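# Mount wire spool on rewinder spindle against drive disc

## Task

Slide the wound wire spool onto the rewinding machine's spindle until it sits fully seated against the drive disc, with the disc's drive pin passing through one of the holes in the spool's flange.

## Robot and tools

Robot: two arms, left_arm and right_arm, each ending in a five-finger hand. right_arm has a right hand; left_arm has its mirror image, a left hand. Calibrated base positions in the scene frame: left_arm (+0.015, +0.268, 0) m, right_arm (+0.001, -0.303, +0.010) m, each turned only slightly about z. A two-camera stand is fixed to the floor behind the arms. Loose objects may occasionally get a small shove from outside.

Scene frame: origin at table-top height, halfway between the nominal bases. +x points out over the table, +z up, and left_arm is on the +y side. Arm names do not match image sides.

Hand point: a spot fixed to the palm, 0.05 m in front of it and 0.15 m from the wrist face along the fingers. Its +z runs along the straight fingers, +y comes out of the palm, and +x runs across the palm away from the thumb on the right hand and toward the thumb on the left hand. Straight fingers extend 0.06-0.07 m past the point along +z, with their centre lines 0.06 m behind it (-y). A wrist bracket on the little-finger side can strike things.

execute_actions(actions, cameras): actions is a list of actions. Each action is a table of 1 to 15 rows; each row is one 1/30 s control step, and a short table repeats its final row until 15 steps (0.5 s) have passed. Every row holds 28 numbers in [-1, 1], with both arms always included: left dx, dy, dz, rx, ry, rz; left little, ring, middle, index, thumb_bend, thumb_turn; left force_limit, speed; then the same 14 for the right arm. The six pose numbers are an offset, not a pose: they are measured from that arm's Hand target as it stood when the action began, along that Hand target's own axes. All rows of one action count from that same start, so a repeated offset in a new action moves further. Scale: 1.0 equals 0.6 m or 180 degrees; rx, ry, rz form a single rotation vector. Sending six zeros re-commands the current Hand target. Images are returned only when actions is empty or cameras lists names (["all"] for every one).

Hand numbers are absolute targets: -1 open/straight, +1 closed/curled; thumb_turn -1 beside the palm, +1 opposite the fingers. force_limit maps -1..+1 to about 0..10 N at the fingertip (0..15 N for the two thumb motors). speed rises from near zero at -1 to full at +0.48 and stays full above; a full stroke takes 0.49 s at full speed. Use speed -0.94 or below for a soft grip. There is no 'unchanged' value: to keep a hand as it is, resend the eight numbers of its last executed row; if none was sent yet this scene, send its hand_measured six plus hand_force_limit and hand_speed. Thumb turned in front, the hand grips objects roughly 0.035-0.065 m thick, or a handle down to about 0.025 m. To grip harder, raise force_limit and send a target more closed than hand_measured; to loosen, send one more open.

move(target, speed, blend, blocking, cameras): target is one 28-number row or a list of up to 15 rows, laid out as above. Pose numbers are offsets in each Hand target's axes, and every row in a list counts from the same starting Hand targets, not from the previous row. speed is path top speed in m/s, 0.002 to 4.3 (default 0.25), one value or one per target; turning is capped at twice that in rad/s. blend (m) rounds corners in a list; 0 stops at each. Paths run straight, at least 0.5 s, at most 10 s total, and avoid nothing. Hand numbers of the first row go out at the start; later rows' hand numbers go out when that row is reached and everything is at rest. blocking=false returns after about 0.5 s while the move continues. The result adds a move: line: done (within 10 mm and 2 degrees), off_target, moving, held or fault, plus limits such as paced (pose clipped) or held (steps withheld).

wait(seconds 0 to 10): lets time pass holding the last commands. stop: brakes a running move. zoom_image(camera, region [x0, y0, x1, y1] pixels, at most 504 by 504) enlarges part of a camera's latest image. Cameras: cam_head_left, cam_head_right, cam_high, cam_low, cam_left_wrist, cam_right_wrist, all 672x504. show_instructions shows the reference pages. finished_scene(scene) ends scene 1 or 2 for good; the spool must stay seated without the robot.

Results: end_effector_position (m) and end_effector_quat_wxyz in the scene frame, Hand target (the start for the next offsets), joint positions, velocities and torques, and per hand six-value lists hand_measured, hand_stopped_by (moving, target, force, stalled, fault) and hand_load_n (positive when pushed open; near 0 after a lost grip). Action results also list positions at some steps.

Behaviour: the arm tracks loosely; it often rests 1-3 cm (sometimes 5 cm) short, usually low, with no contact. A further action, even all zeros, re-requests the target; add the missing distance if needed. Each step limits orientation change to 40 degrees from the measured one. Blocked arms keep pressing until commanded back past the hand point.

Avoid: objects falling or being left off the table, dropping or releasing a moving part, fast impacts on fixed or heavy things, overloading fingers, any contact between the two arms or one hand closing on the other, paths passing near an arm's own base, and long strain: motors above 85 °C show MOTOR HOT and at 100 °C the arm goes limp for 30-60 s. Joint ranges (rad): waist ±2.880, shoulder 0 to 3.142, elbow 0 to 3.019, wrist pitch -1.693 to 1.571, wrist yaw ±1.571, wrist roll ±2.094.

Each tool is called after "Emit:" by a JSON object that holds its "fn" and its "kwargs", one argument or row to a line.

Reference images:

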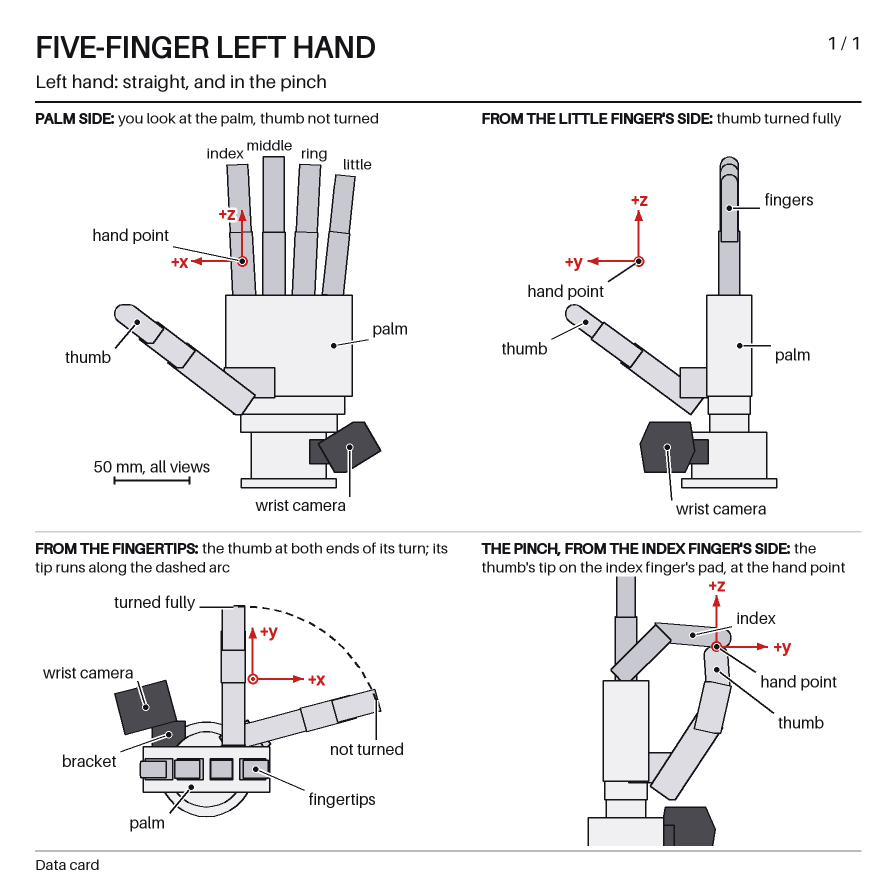

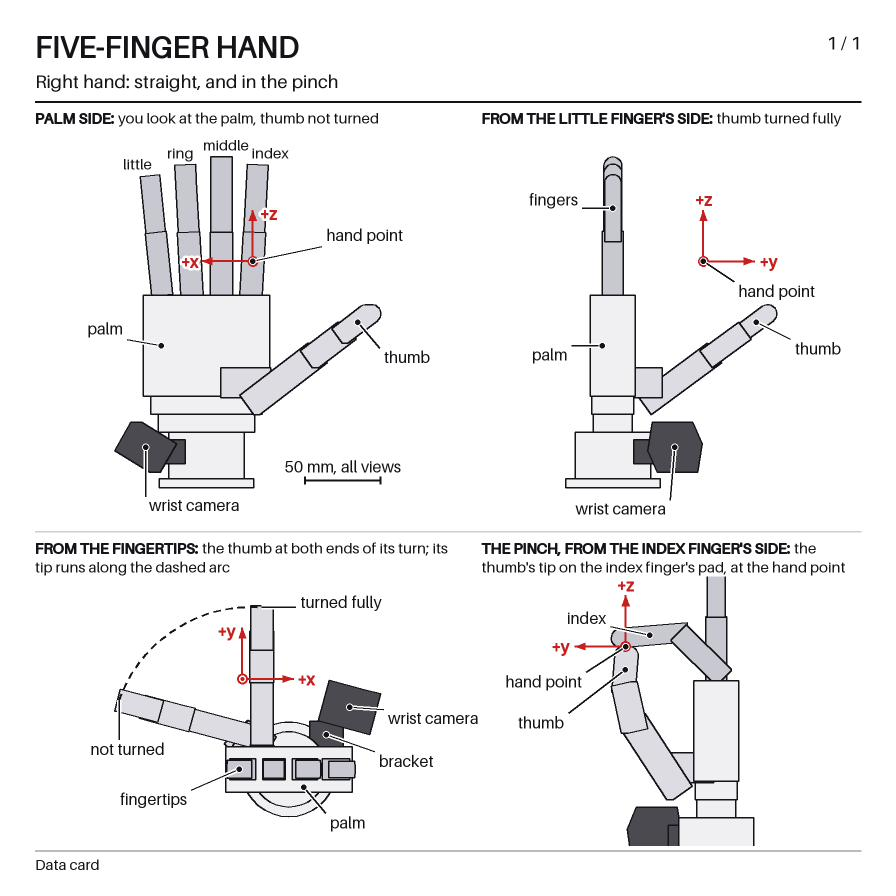

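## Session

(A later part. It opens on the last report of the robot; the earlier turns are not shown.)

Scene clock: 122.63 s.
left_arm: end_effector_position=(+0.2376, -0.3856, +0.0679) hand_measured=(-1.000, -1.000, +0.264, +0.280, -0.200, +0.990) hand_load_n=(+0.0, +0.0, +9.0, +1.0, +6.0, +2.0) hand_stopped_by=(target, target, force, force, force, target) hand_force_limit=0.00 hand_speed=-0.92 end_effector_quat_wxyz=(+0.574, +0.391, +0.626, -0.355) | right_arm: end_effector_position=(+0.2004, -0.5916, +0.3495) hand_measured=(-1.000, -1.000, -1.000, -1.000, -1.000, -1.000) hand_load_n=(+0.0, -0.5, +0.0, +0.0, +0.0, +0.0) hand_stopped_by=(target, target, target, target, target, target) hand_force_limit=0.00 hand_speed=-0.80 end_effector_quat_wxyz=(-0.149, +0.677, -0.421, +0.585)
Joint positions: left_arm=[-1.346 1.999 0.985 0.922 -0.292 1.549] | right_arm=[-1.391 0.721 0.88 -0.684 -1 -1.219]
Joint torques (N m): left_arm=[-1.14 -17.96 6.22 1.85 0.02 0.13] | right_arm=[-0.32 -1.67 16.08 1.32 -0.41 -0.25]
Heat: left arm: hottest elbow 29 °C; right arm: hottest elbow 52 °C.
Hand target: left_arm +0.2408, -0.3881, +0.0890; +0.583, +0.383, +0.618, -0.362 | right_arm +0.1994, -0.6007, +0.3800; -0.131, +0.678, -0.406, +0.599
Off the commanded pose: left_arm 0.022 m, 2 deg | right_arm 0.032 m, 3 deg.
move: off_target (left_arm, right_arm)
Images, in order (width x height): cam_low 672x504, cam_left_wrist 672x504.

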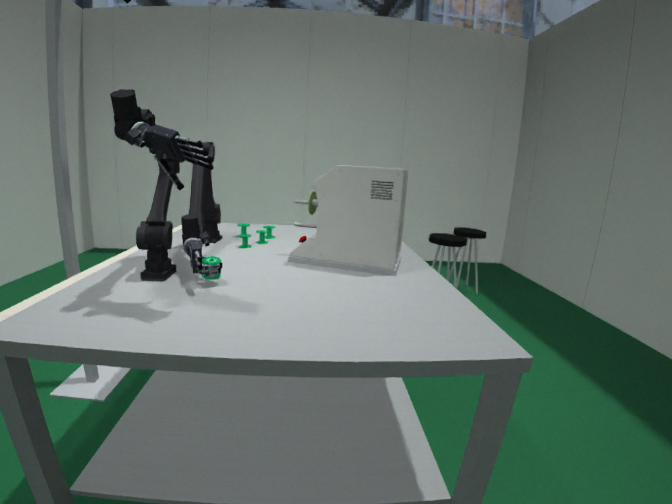

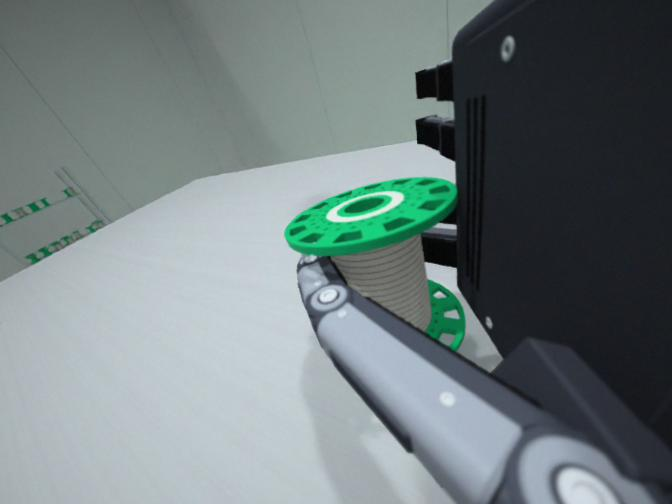

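Emit:
{"fn": "move", "kwargs": {
  "target": [-0.12,0.0,-0.05,0,0,0,-1,-1,0.5,0.52,-0.16,0.99,0.1,-0.92,0,0,0,0,0,0,-1,-1,-1,-1,-1,-1,0,-0.8],
  "speed": 0.08,
  "cameras": ["cam_left_wrist","cam_head_right"]
}}

Scene clock: 124.60 s.
left_arm: end_effector_position=(+0.2334, -0.3643, +0.1467) hand_measured=(-1.000, -1.000, +0.264, +0.300, -0.200, +0.990) hand_load_n=(+0.0, +0.0, +8.0, +7.0, +7.0, +1.5) hand_stopped_by=(target, target, force, force, force, target) hand_force_limit=0.10 hand_speed=-0.92 end_effector_quat_wxyz=(+0.578, +0.387, +0.625, -0.355) | right_arm: end_effector_position=(+0.2004, -0.5916, +0.3495) hand_measured=(-1.000, -1.000, -1.000, -1.000, -1.000, -1.000) hand_load_n=(+0.0, +0.0, +0.0, +0.0, +0.0, +0.0) hand_stopped_by=(target, target, target, target, target, target) hand_force_limit=0.00 hand_speed=-0.80 end_effector_quat_wxyz=(-0.149, +0.677, -0.421, +0.585)
Joint positions: left_arm=[-1.349 1.786 0.936 0.765 -0.303 1.549] | right_arm=[-1.391 0.721 0.88 -0.684 -1 -1.219]
Joint torques (N m): left_arm=[-2.26 -16.5 7.16 1.83 -0.13 0.11] | right_arm=[-0.32 -1.67 16.08 1.31 -0.41 -0.25]
Heat: left arm: hottest elbow 29 °C; right arm: hottest elbow 52 °C.
Hand target: left_arm +0.2294, -0.3650, +0.1629; +0.584, +0.383, +0.618, -0.362 | right_arm +0.1994, -0.6007, +0.3800; -0.131, +0.678, -0.406, +0.599
Off the commanded pose: left_arm 0.016 m, 1 deg | right_arm 0.032 m, 3 deg.
move: off_target (left_arm, right_arm)
Images, in order (width x height): cam_head_right 672x504, cam_left_wrist 672x504.

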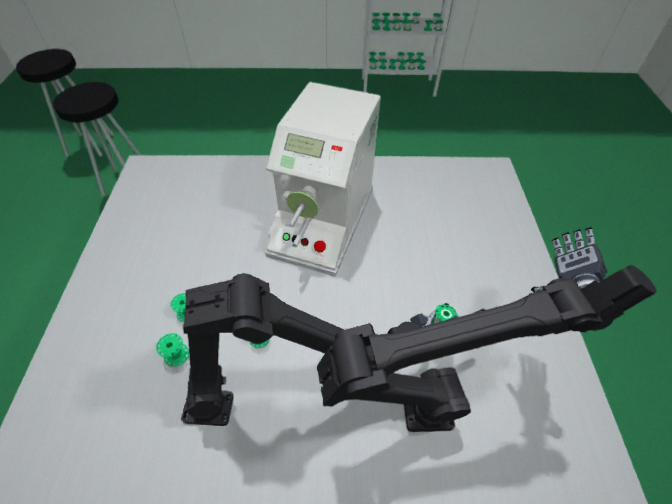

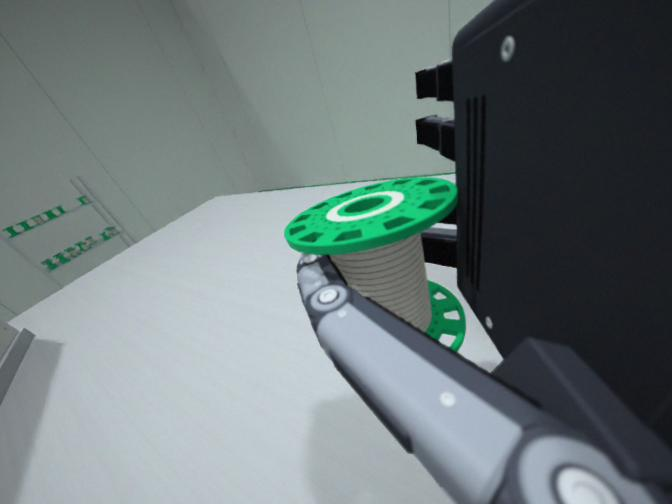

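Emit:
{"fn": "move", "kwargs": {
  "target": [
    [-0.223,0.175,-0.103,0,0,0,-1,-1,0.5,0.52,-0.16,0.99,0.1,-0.92,0,0,0,0,0,0,-1,-1,-1,-1,-1,-1,0,-0.8],
    [-0.285,0.42,-0.488,-0.438,0,-0.537,-1,-1,0.5,0.52,-0.16,0.99,0.1,-0.92,0,0,0,0,0,0,-1,-1,-1,-1,-1,-1,0,-0.8]
  ],
  "speed": 0.2,
  "blend": 0.05,
  "cameras": ["cam_left_wrist","cam_head_right","cam_high"]
}}

Scene clock: 133.90 s.
left_arm: end_effector_position=(+0.3185, +0.0094, +0.3224) hand_measured=(-1.000, -1.000, +0.264, +0.300, -0.200, +0.990) hand_load_n=(+0.0, +0.0, +8.5, +7.0, +7.0, +1.5) hand_stopped_by=(target, target, force, force, force, target) hand_force_limit=0.10 hand_speed=-0.92 end_effector_quat_wxyz=(+0.235, -0.565, +0.766, -0.197) | right_arm: end_effector_position=(+0.2004, -0.5916, +0.3495) hand_measured=(-1.000, -1.000, -1.000, -1.000, -1.000, -1.000) hand_load_n=(+0.0, +0.0, -0.5, +0.0, +0.0, +0.0) hand_stopped_by=(target, target, target, target, target, target) hand_force_limit=0.00 hand_speed=-0.80 end_effector_quat_wxyz=(-0.149, +0.677, -0.421, +0.585)
Joint positions: left_arm=[-0.712 1.161 1.368 -1.278 -0.39 -0.371] | right_arm=[-1.391 0.721 0.88 -0.684 -1 -1.219]
Joint torques (N m): left_arm=[-1.26 -7.12 14.82 0.68 -0.24 -0.08] | right_arm=[-0.32 -1.67 16.08 1.31 -0.41 -0.25]
Heat: left arm: hottest elbow 31 °C; right arm: hottest elbow 53 °C.
Hand target: left_arm +0.3295, +0.0000, +0.3505; +0.237, -0.573, +0.752, -0.222 | right_arm +0.1994, -0.6007, +0.3800; -0.131, +0.678, -0.406, +0.599
Off the commanded pose: left_arm 0.032 m, 3 deg | right_arm 0.032 m, 3 deg.
move: off_target (left_arm, right_arm)
Images, in order (width x height): cam_head_right 672x504, cam_high 672x504, cam_left_wrist 672x504.

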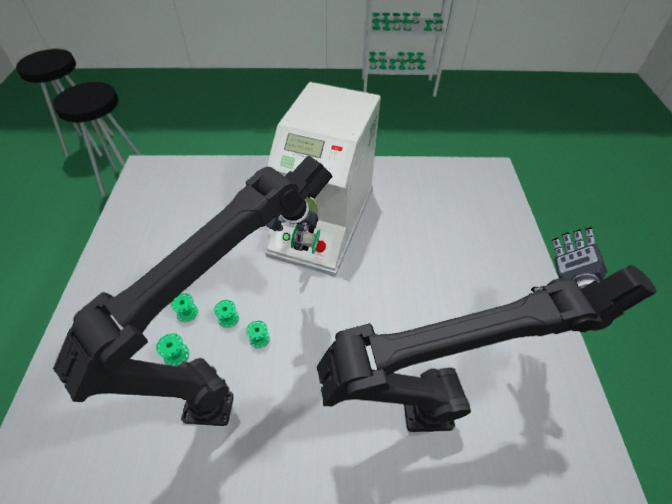

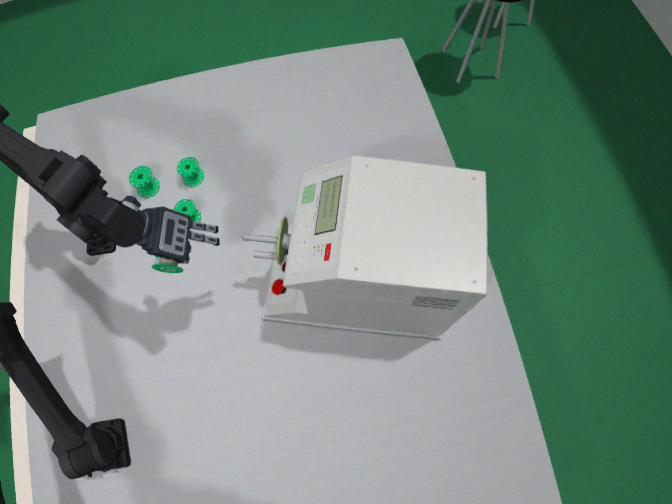

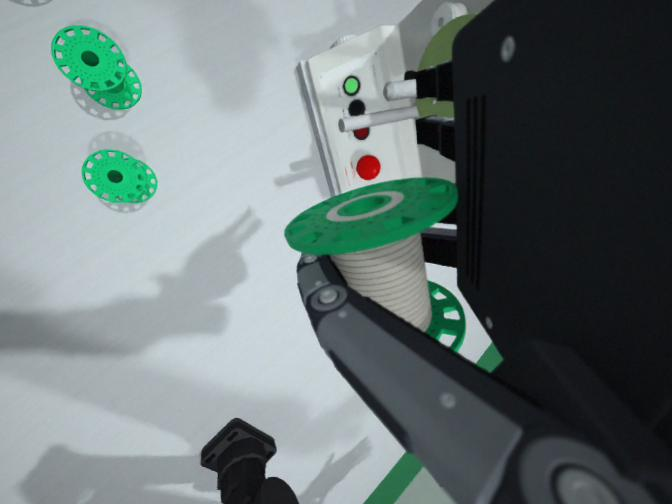

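Emit:
{"fn": "zoom_image", "kwargs": {
  "camera": "cam_left_wrist",
  "region": [270, 150, 490, 370]
}}

Scaled by 2.291 from the camera's 672x504 image, which has a finer 960x720 frame.

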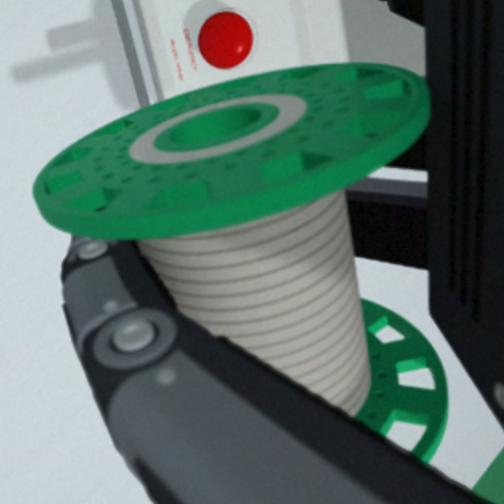

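Emit:
{"fn": "move", "kwargs": {
  "target": [-0.063,0.026,0.009,-0.330,-0.0065,-0.4776,-0.3,-0.3,0.5,0.52,-0.16,0.99,0.1,-0.92,0,0,0,0,0,0,-1,-1,-1,-1,-1,-1,0,-0.8],
  "speed": 0.25,
  "cameras": ["cam_left_wrist","cam_head_right","cam_head_left","cam_high","cam_low"]
}}

Scene clock: 142.17 s.
left_arm: end_effector_position=(+0.3339, +0.0374, +0.3318) hand_measured=(-0.300, -0.300, +0.264, +0.300, -0.200, +0.990) hand_load_n=(+0.0, +0.0, +8.0, +7.0, +7.0, +1.5) hand_stopped_by=(target, target, force, force, force, target) hand_force_limit=0.10 hand_speed=-0.92 end_effector_quat_wxyz=(+0.254, +0.949, -0.184, -0.020) | right_arm: end_effector_position=(+0.2004, -0.5916, +0.3495) hand_measured=(-1.000, -1.000, -1.000, -1.000, -1.000, -1.000) hand_load_n=(+0.0, +0.0, +0.0, +0.0, +0.0, +0.0) hand_stopped_by=(target, target, target, target, target, target) hand_force_limit=0.00 hand_speed=-0.80 end_effector_quat_wxyz=(-0.149, +0.677, -0.421, +0.585)
Joint positions: left_arm=[-0.17 1.25 1.334 -1.678 0.514 -1.412] | right_arm=[-1.391 0.721 0.88 -0.684 -1 -1.219]
Joint torques (N m): left_arm=[-1.08 -9.99 8.51 -0.5 0.78 -0.09] | right_arm=[-0.26 -1.67 16.08 1.31 -0.41 -0.25]
Heat: left arm: hottest elbow 33 °C; right arm: hottest elbow 53 °C.
Hand target: left_arm +0.3297, +0.0401, +0.3405; +0.250, +0.949, -0.185, -0.053 | right_arm +0.1994, -0.6007, +0.3800; -0.131, +0.678, -0.406, +0.599
Off the commanded pose: left_arm 0.010 m, 4 deg | right_arm 0.032 m, 3 deg.
joint sent to its limit (left arm) — joint 4 (wrist pitch), lower limit. The joint targets are off in orientation, not in position.
move: off_target (left_arm, right_arm)
Images, in order (width x height): cam_head_left 672x504, cam_head_right 672x504, cam_high 672x504, cam_low 672x504, cam_left_wrist 672x504.

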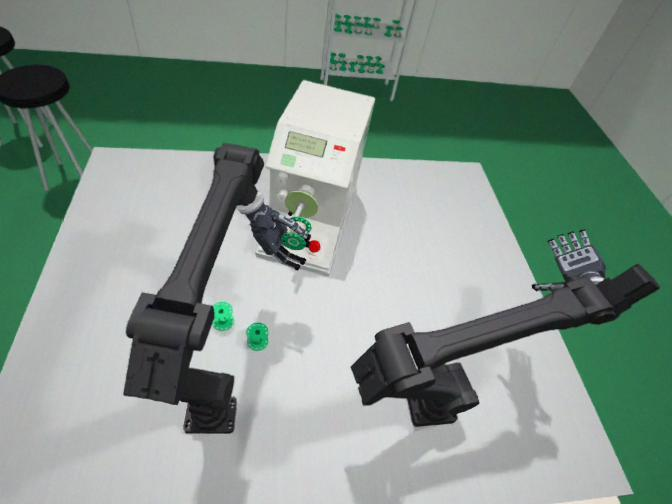

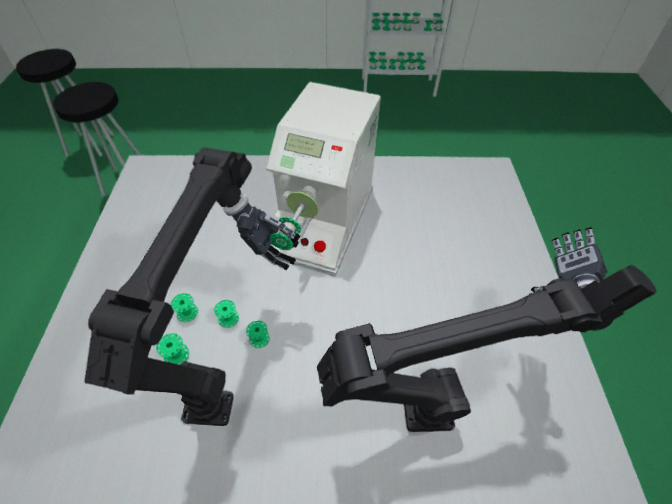

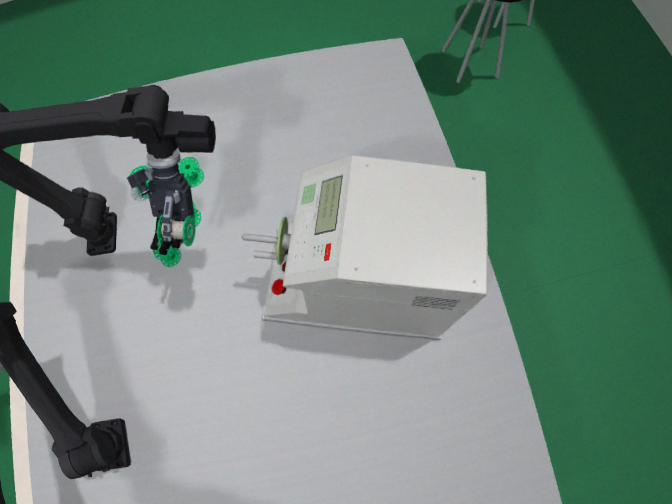

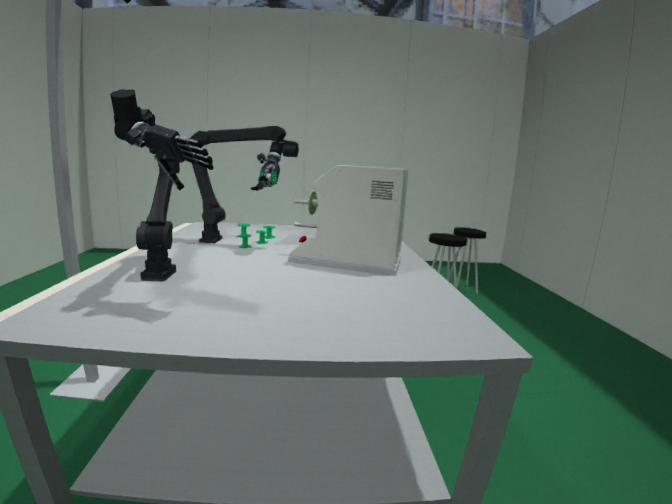

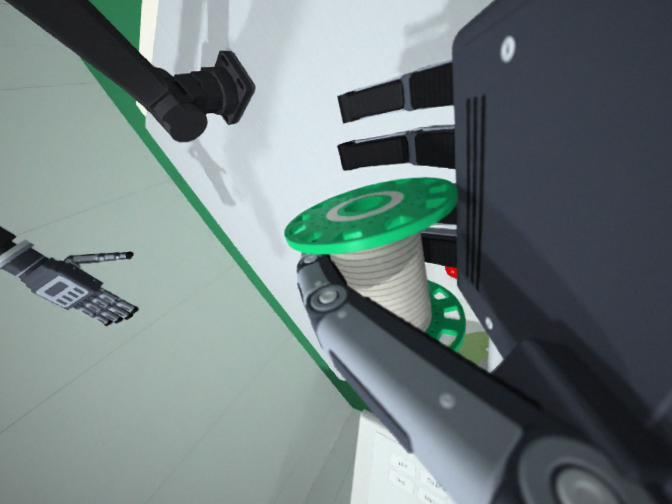

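Emit:
{"fn": "move", "kwargs": {
  "target": [0.0125,-0.1224,0.1325,0,0,0,-0.3,-0.3,0.5,0.52,-0.16,0.99,0.1,-0.92,0,0,0,0,0,0,-1,-1,-1,-1,-1,-1,0,-0.8],
  "speed": 0.12,
  "cameras": ["cam_left_wrist","cam_head_right","cam_head_left","cam_high","cam_low"]
}}

Scene clock: 144.63 s.
left_arm: end_effector_position=(+0.3416, +0.0595, +0.2362) hand_measured=(-0.300, -0.300, +0.264, +0.300, -0.200, +0.990) hand_load_n=(+0.5, +0.0, +8.5, +7.0, +6.5, +1.5) hand_stopped_by=(target, target, force, force, force, target) hand_force_limit=0.10 hand_speed=-0.92 end_effector_quat_wxyz=(+0.247, +0.950, -0.180, -0.057) | right_arm: end_effector_position=(+0.2004, -0.5916, +0.3495) hand_measured=(-1.000, -1.000, -1.000, -1.000, -1.000, -1.000) hand_load_n=(+0.0, +0.0, +0.0, +0.0, +0.0, +0.0) hand_stopped_by=(target, target, target, target, target, target) hand_force_limit=0.00 hand_speed=-0.80 end_effector_quat_wxyz=(-0.149, +0.677, -0.421, +0.585)
Joint positions: left_arm=[-0.109 1.322 1.152 -1.537 0.496 -1.331] | right_arm=[-1.391 0.721 0.88 -0.684 -1 -1.219]
Joint torques (N m): left_arm=[-1.08 -8.35 8.35 0.05 0.64 0.21] | right_arm=[-0.32 -1.61 16.08 1.32 -0.41 -0.25]
Heat: left arm: hottest elbow 33 °C; right arm: hottest elbow 53 °C.
Hand target: left_arm +0.3451, +0.0601, +0.2350; +0.250, +0.949, -0.185, -0.053 | right_arm +0.1994, -0.6007, +0.3800; -0.131, +0.678, -0.406, +0.599
Off the commanded pose: left_arm 0.004 m, 1 deg | right_arm 0.032 m, 3 deg.
move: off_target (right_arm)
Images, in order (width x height): cam_head_left 672x504, cam_head_right 672x504, cam_high 672x504, cam_low 672x504, cam_left_wrist 672x504.

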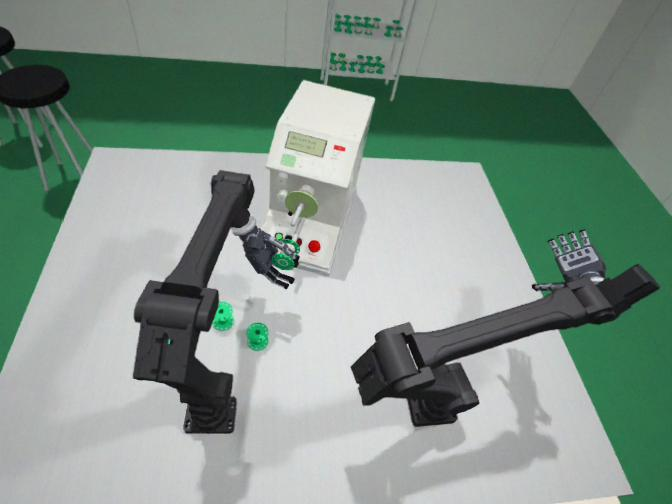

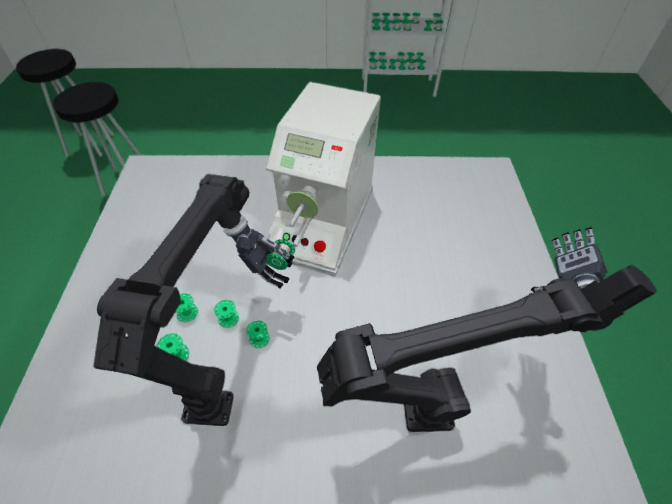

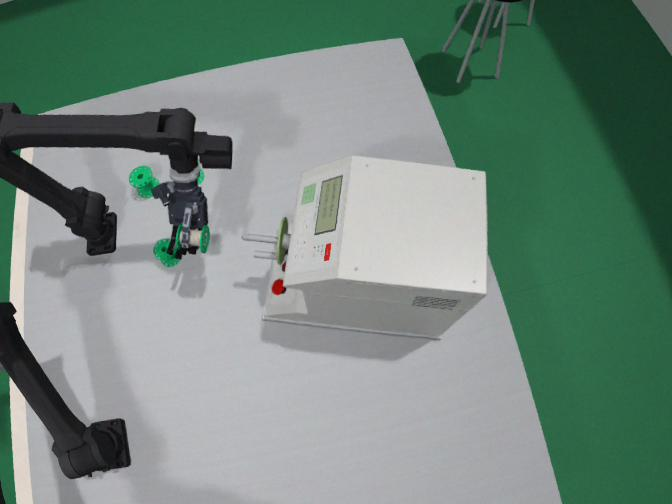

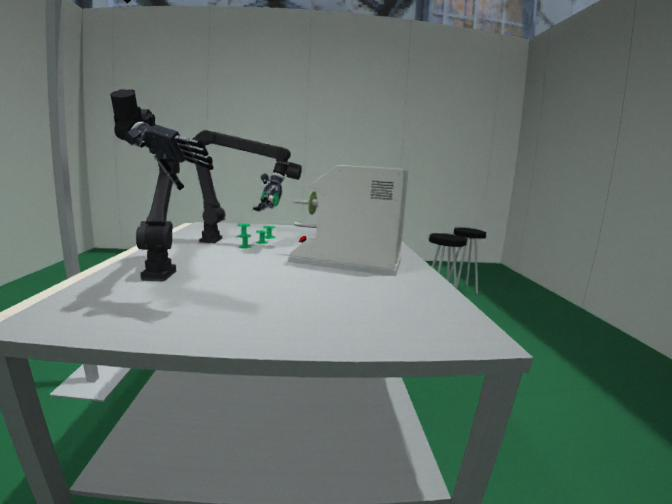

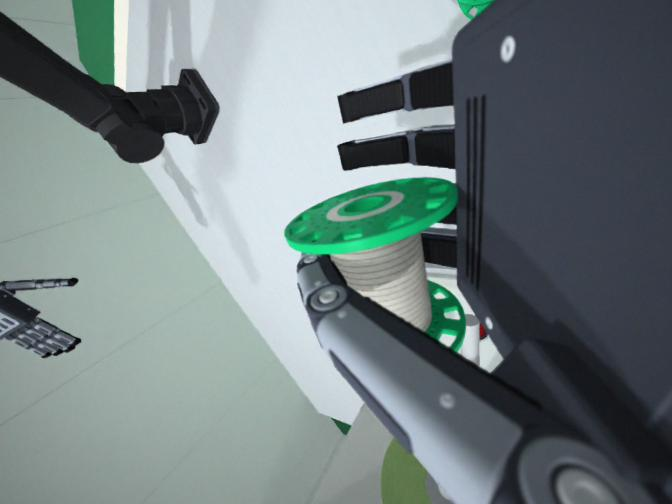

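Emit:
{"fn": "zoom_image", "kwargs": {
  "camera": "cam_high",
  "region": [150, 190, 310, 290]
}}

Emit:
{"fn": "zoom_image", "kwargs": {
  "camera": "cam_head_right",
  "region": [220, 170, 350, 290]
}}

Emit:
{"fn": "zoom_image", "kwargs": {
  "camera": "cam_low",
  "region": [240, 160, 350, 240]
}}

Scaled by 3.150 from the camera's 672x504 image, which has a finer 960x720 frame.

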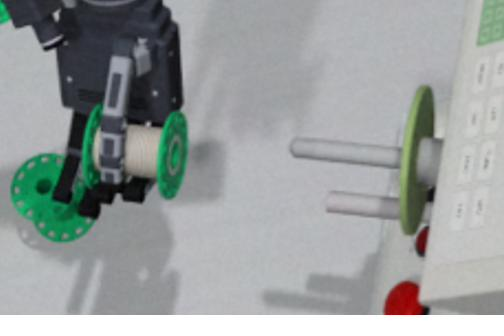

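Scaled by 3.877 from the camera's 672x504 image, which has a finer 960x720 frame.

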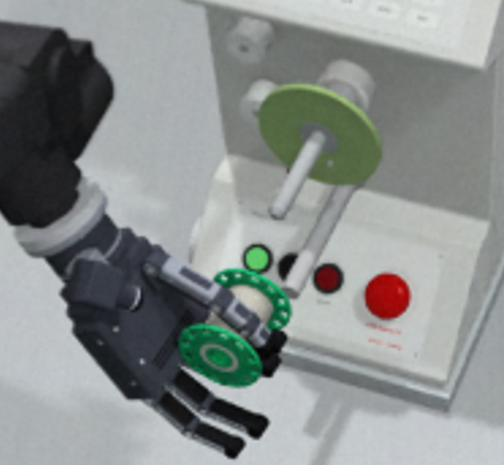

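Scaled by 4.582 from the camera's 672x504 image, which has a finer 960x720 frame.

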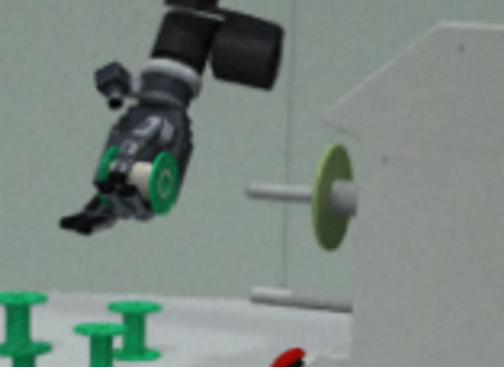

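Emit:
{"fn": "move", "kwargs": {
  "target": [0.0672,-0.0251,-0.0112,0.0035,0.0239,0.0137,-0.3,-0.3,0.5,0.52,-0.16,0.99,0.1,-0.92,0,0,0,0,0,0,-1,-1,-1,-1,-1,-1,0,-0.8],
  "speed": 0.08,
  "cameras": ["cam_left_wrist","cam_head_right","cam_head_left","cam_high","cam_low"]
}}

Emit:
{"fn": "zoom_image", "kwargs": {
  "camera": "cam_high",
  "region": [170, 190, 310, 290]
}}

Emit:
{"fn": "zoom_image", "kwargs": {
  "camera": "cam_head_right",
  "region": [240, 170, 350, 280]
}}

Emit:
{"fn": "zoom_image", "kwargs": {
  "camera": "cam_low",
  "region": [250, 160, 340, 230]
}}

Scene clock: 146.80 s.
left_arm: end_effector_position=(+0.3675, +0.0621, +0.2150) hand_measured=(-0.300, -0.300, +0.264, +0.300, -0.200, +0.990) hand_load_n=(+0.0, +0.0, +8.5, +7.0, +6.5, +1.5) hand_stopped_by=(target, target, force, force, force, target) hand_force_limit=0.10 hand_speed=-0.92 end_effector_quat_wxyz=(+0.250, +0.950, -0.185, -0.040) | right_arm: end_effector_position=(+0.2004, -0.5916, +0.3495) hand_measured=(-1.000, -1.000, -1.000, -1.000, -1.000, -1.000) hand_load_n=(+0.0, +0.0, +0.0, +0.0, +0.0, +0.0) hand_stopped_by=(target, target, target, target, target, target) hand_force_limit=0.00 hand_speed=-0.80 end_effector_quat_wxyz=(-0.149, +0.677, -0.421, +0.585)
Joint positions: left_arm=[-0.088 1.383 1.152 -1.453 0.5 -1.305] | right_arm=[-1.391 0.721 0.88 -0.684 -1 -1.219]
Joint torques (N m): left_arm=[-1.08 -8.94 12.68 0.13 0.75 0.2] | right_arm=[-0.26 -1.67 16.08 1.31 -0.41 -0.25]
Heat: left arm: hottest elbow 33 °C; right arm: hottest elbow 53 °C.
Hand target: left_arm +0.3885, +0.0600, +0.2331; +0.253, +0.947, -0.197, -0.011 | right_arm +0.1994, -0.6007, +0.3800; -0.131, +0.678, -0.406, +0.599
Off the commanded pose: left_arm 0.028 m, 4 deg | right_arm 0.032 m, 3 deg.
move: off_target (left_arm, right_arm)
Images, in order (width x height): cam_head_left 672x504, cam_head_right 672x504, cam_high 672x504, cam_low 672x504, cam_left_wrist 672x504.

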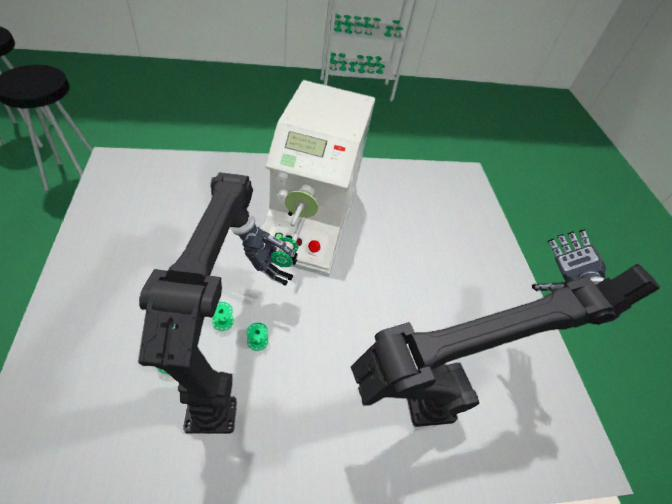

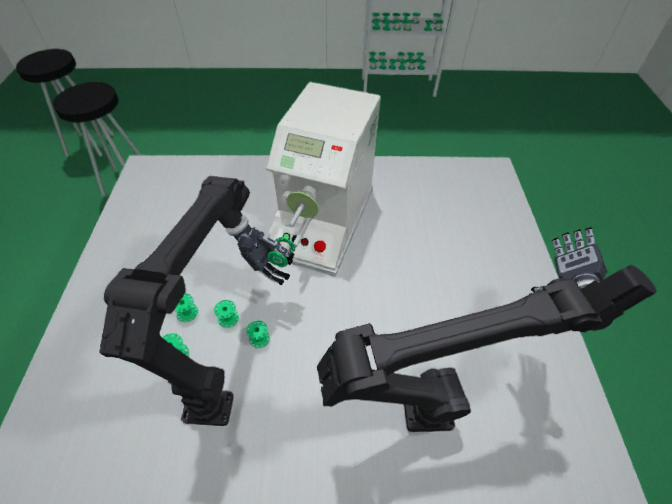

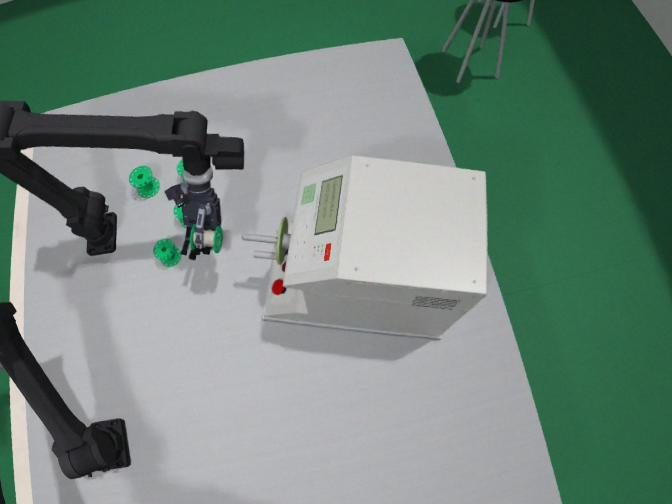

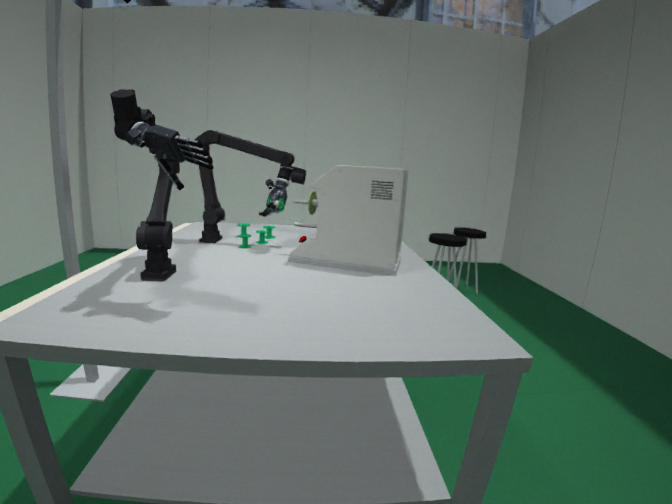

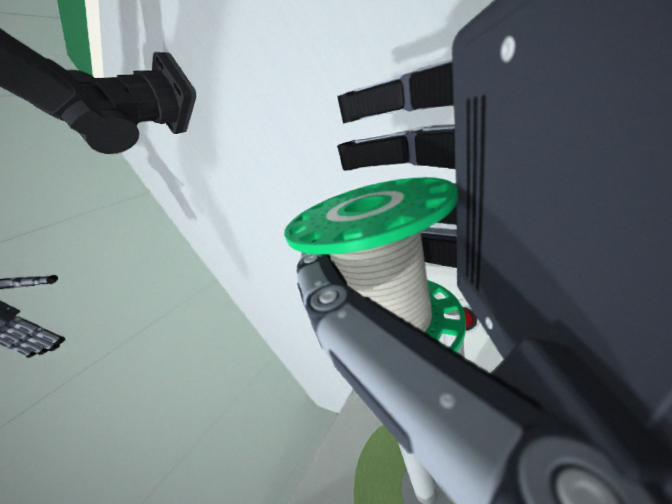

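Scaled by 3.600 from the camera's 672x504 image, which has a finer 960x720 frame.

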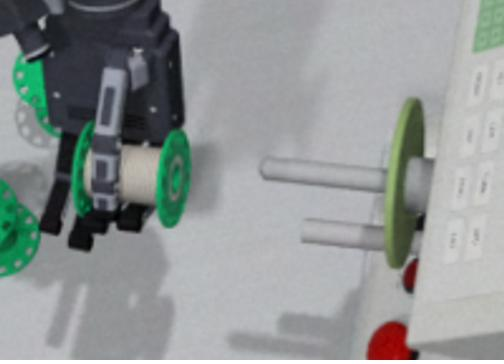

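Scaled by 4.582 from the camera's 672x504 image, which has a finer 960x720 frame.

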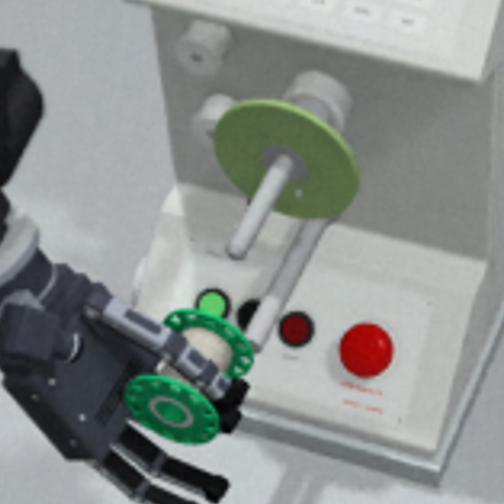

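Scaled by 5.600 from the camera's 672x504 image, which has a finer 960x720 frame.

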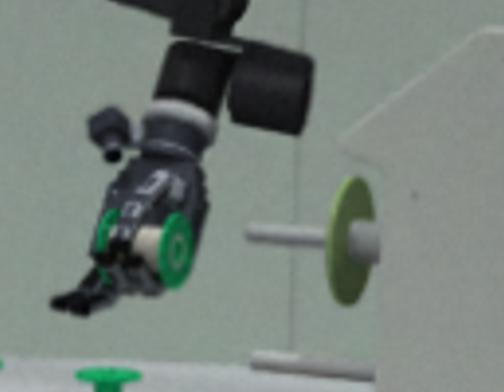

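Emit:
{"fn": "move", "kwargs": {
  "target": [0.025,0.0029,-0.0248,0,0,0,-0.3,-0.3,0.5,0.52,-0.16,0.99,0.1,-0.92,-0.624,-0.549,-0.037,0.437,-0.0984,-0.2548,-1,-1,-1,-1,-1,-1,0,-0.8],
  "speed": 0.2,
  "cameras": ["all"]
}}

Scene clock: 153.87 s.
left_arm: end_effector_position=(+0.3863, +0.0611, +0.2297) hand_measured=(-0.300, -0.300, +0.264, +0.300, -0.200, +0.990) hand_load_n=(+0.5, +0.0, +8.5, +7.0, +6.5, +2.0) hand_stopped_by=(target, target, force, force, force, target) hand_force_limit=0.10 hand_speed=-0.92 end_effector_quat_wxyz=(+0.250, +0.949, -0.188, -0.031) | right_arm: end_effector_position=(+0.3217, -0.1237, +0.3184) hand_measured=(-1.000, -1.000, -1.000, -1.000, -1.000, -1.000) hand_load_n=(+0.0, +0.0, +0.0, +0.0, +0.0, +0.0) hand_stopped_by=(target, target, target, target, target, target) hand_force_limit=0.00 hand_speed=-0.80 end_effector_quat_wxyz=(-0.353, +0.632, +0.339, +0.601)
Joint positions: left_arm=[-0.084 1.414 1.223 -1.477 0.5 -1.299] | right_arm=[0.239 0.493 0.442 0.012 -0.763 -1.56]
Joint torques (N m): left_arm=[-0.91 -9.29 13.03 -0.69 0.76 0.2] | right_arm=[0.97 0.15 13.68 2.51 0.15 -0.25]
Motor temperatures (°C): left_arm=[25 26 34 27 25 23] | right_arm=[26 26 52 24 28 25]
Heat: left arm: hottest elbow 34 °C; right arm: hottest elbow 52 °C.
Hand target: left_arm +0.4037, +0.0601, +0.2481; +0.253, +0.947, -0.197, -0.011 | right_arm +0.3259, -0.1195, +0.3403; -0.349, +0.615, +0.348, +0.616
Off the commanded pose: left_arm 0.025 m, 3 deg | right_arm 0.023 m, 3 deg.
move: off_target (left_arm, right_arm)

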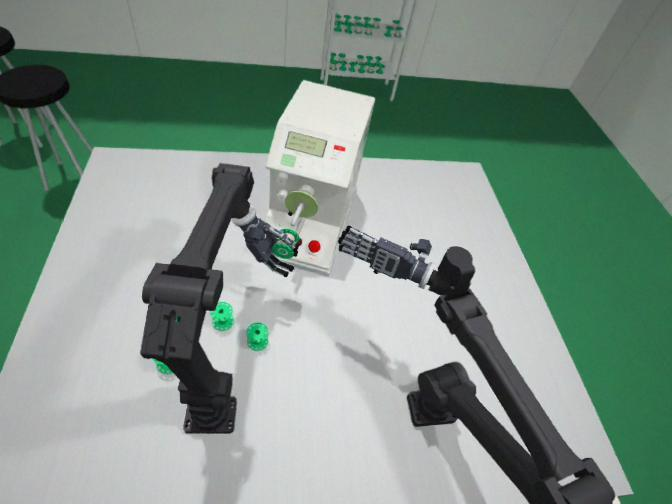

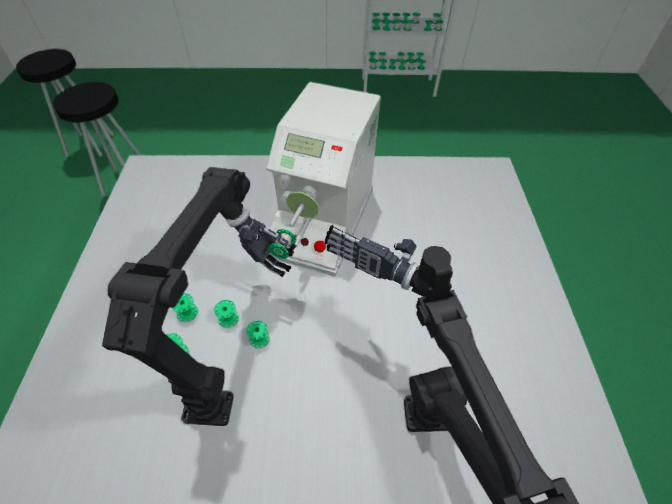

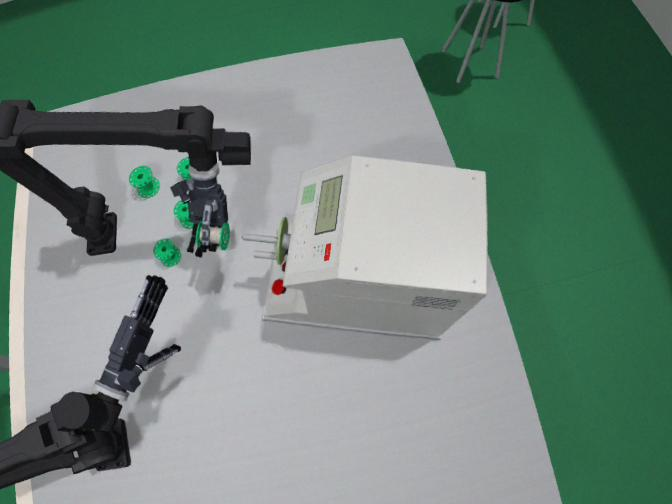

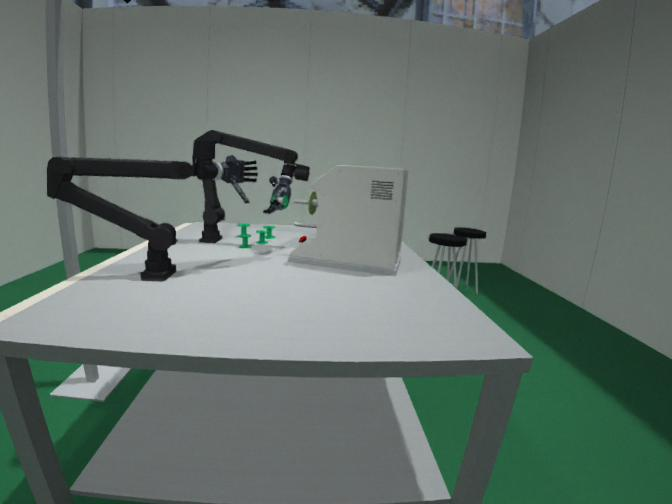

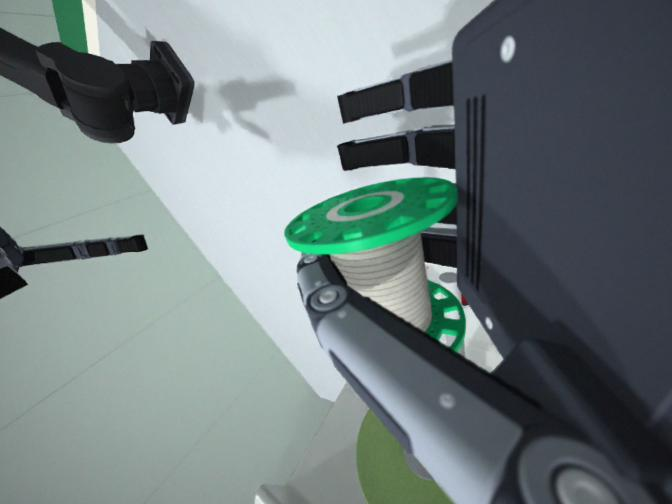

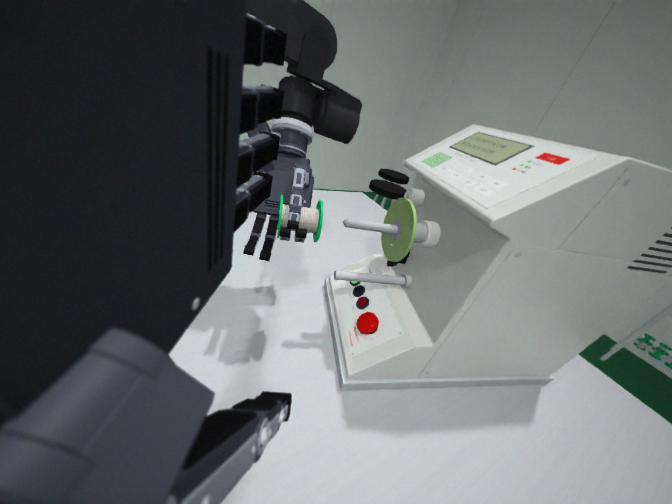

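Great monitor view.

Emit:
{"fn": "zoom_image", "kwargs": {
  "camera": "cam_right_wrist",
  "region": [250, 150, 450, 300]
}}

Emit:
{"fn": "zoom_image", "kwargs": {
  "camera": "cam_high",
  "region": [180, 200, 300, 280]
}}

Emit:
{"fn": "zoom_image", "kwargs": {
  "camera": "cam_low",
  "region": [250, 160, 340, 230]
}}

Scaled by 2.520 from the camera's 672x504 image, which has a finer 960x720 frame.

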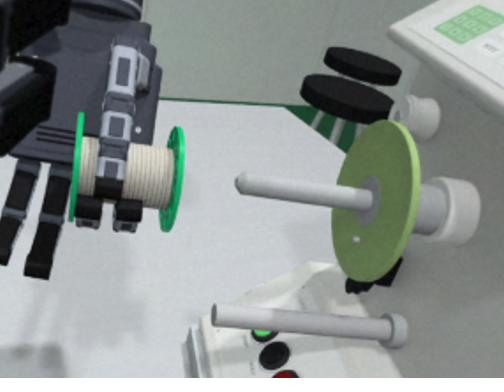

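Scaled by 4.200 from the camera's 672x504 image, which has a finer 960x720 frame.

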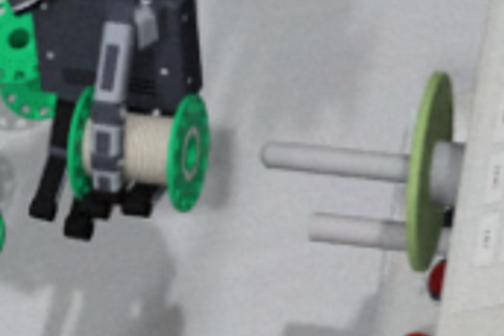

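Scaled by 5.600 from the camera's 672x504 image, which has a finer 960x720 frame.

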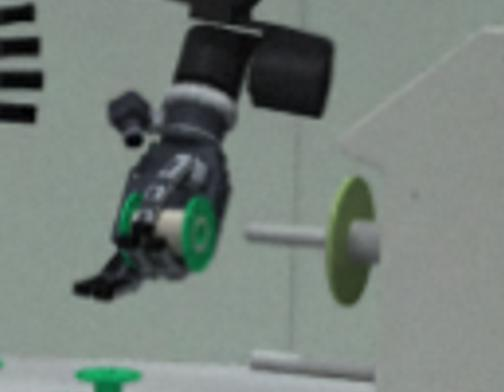

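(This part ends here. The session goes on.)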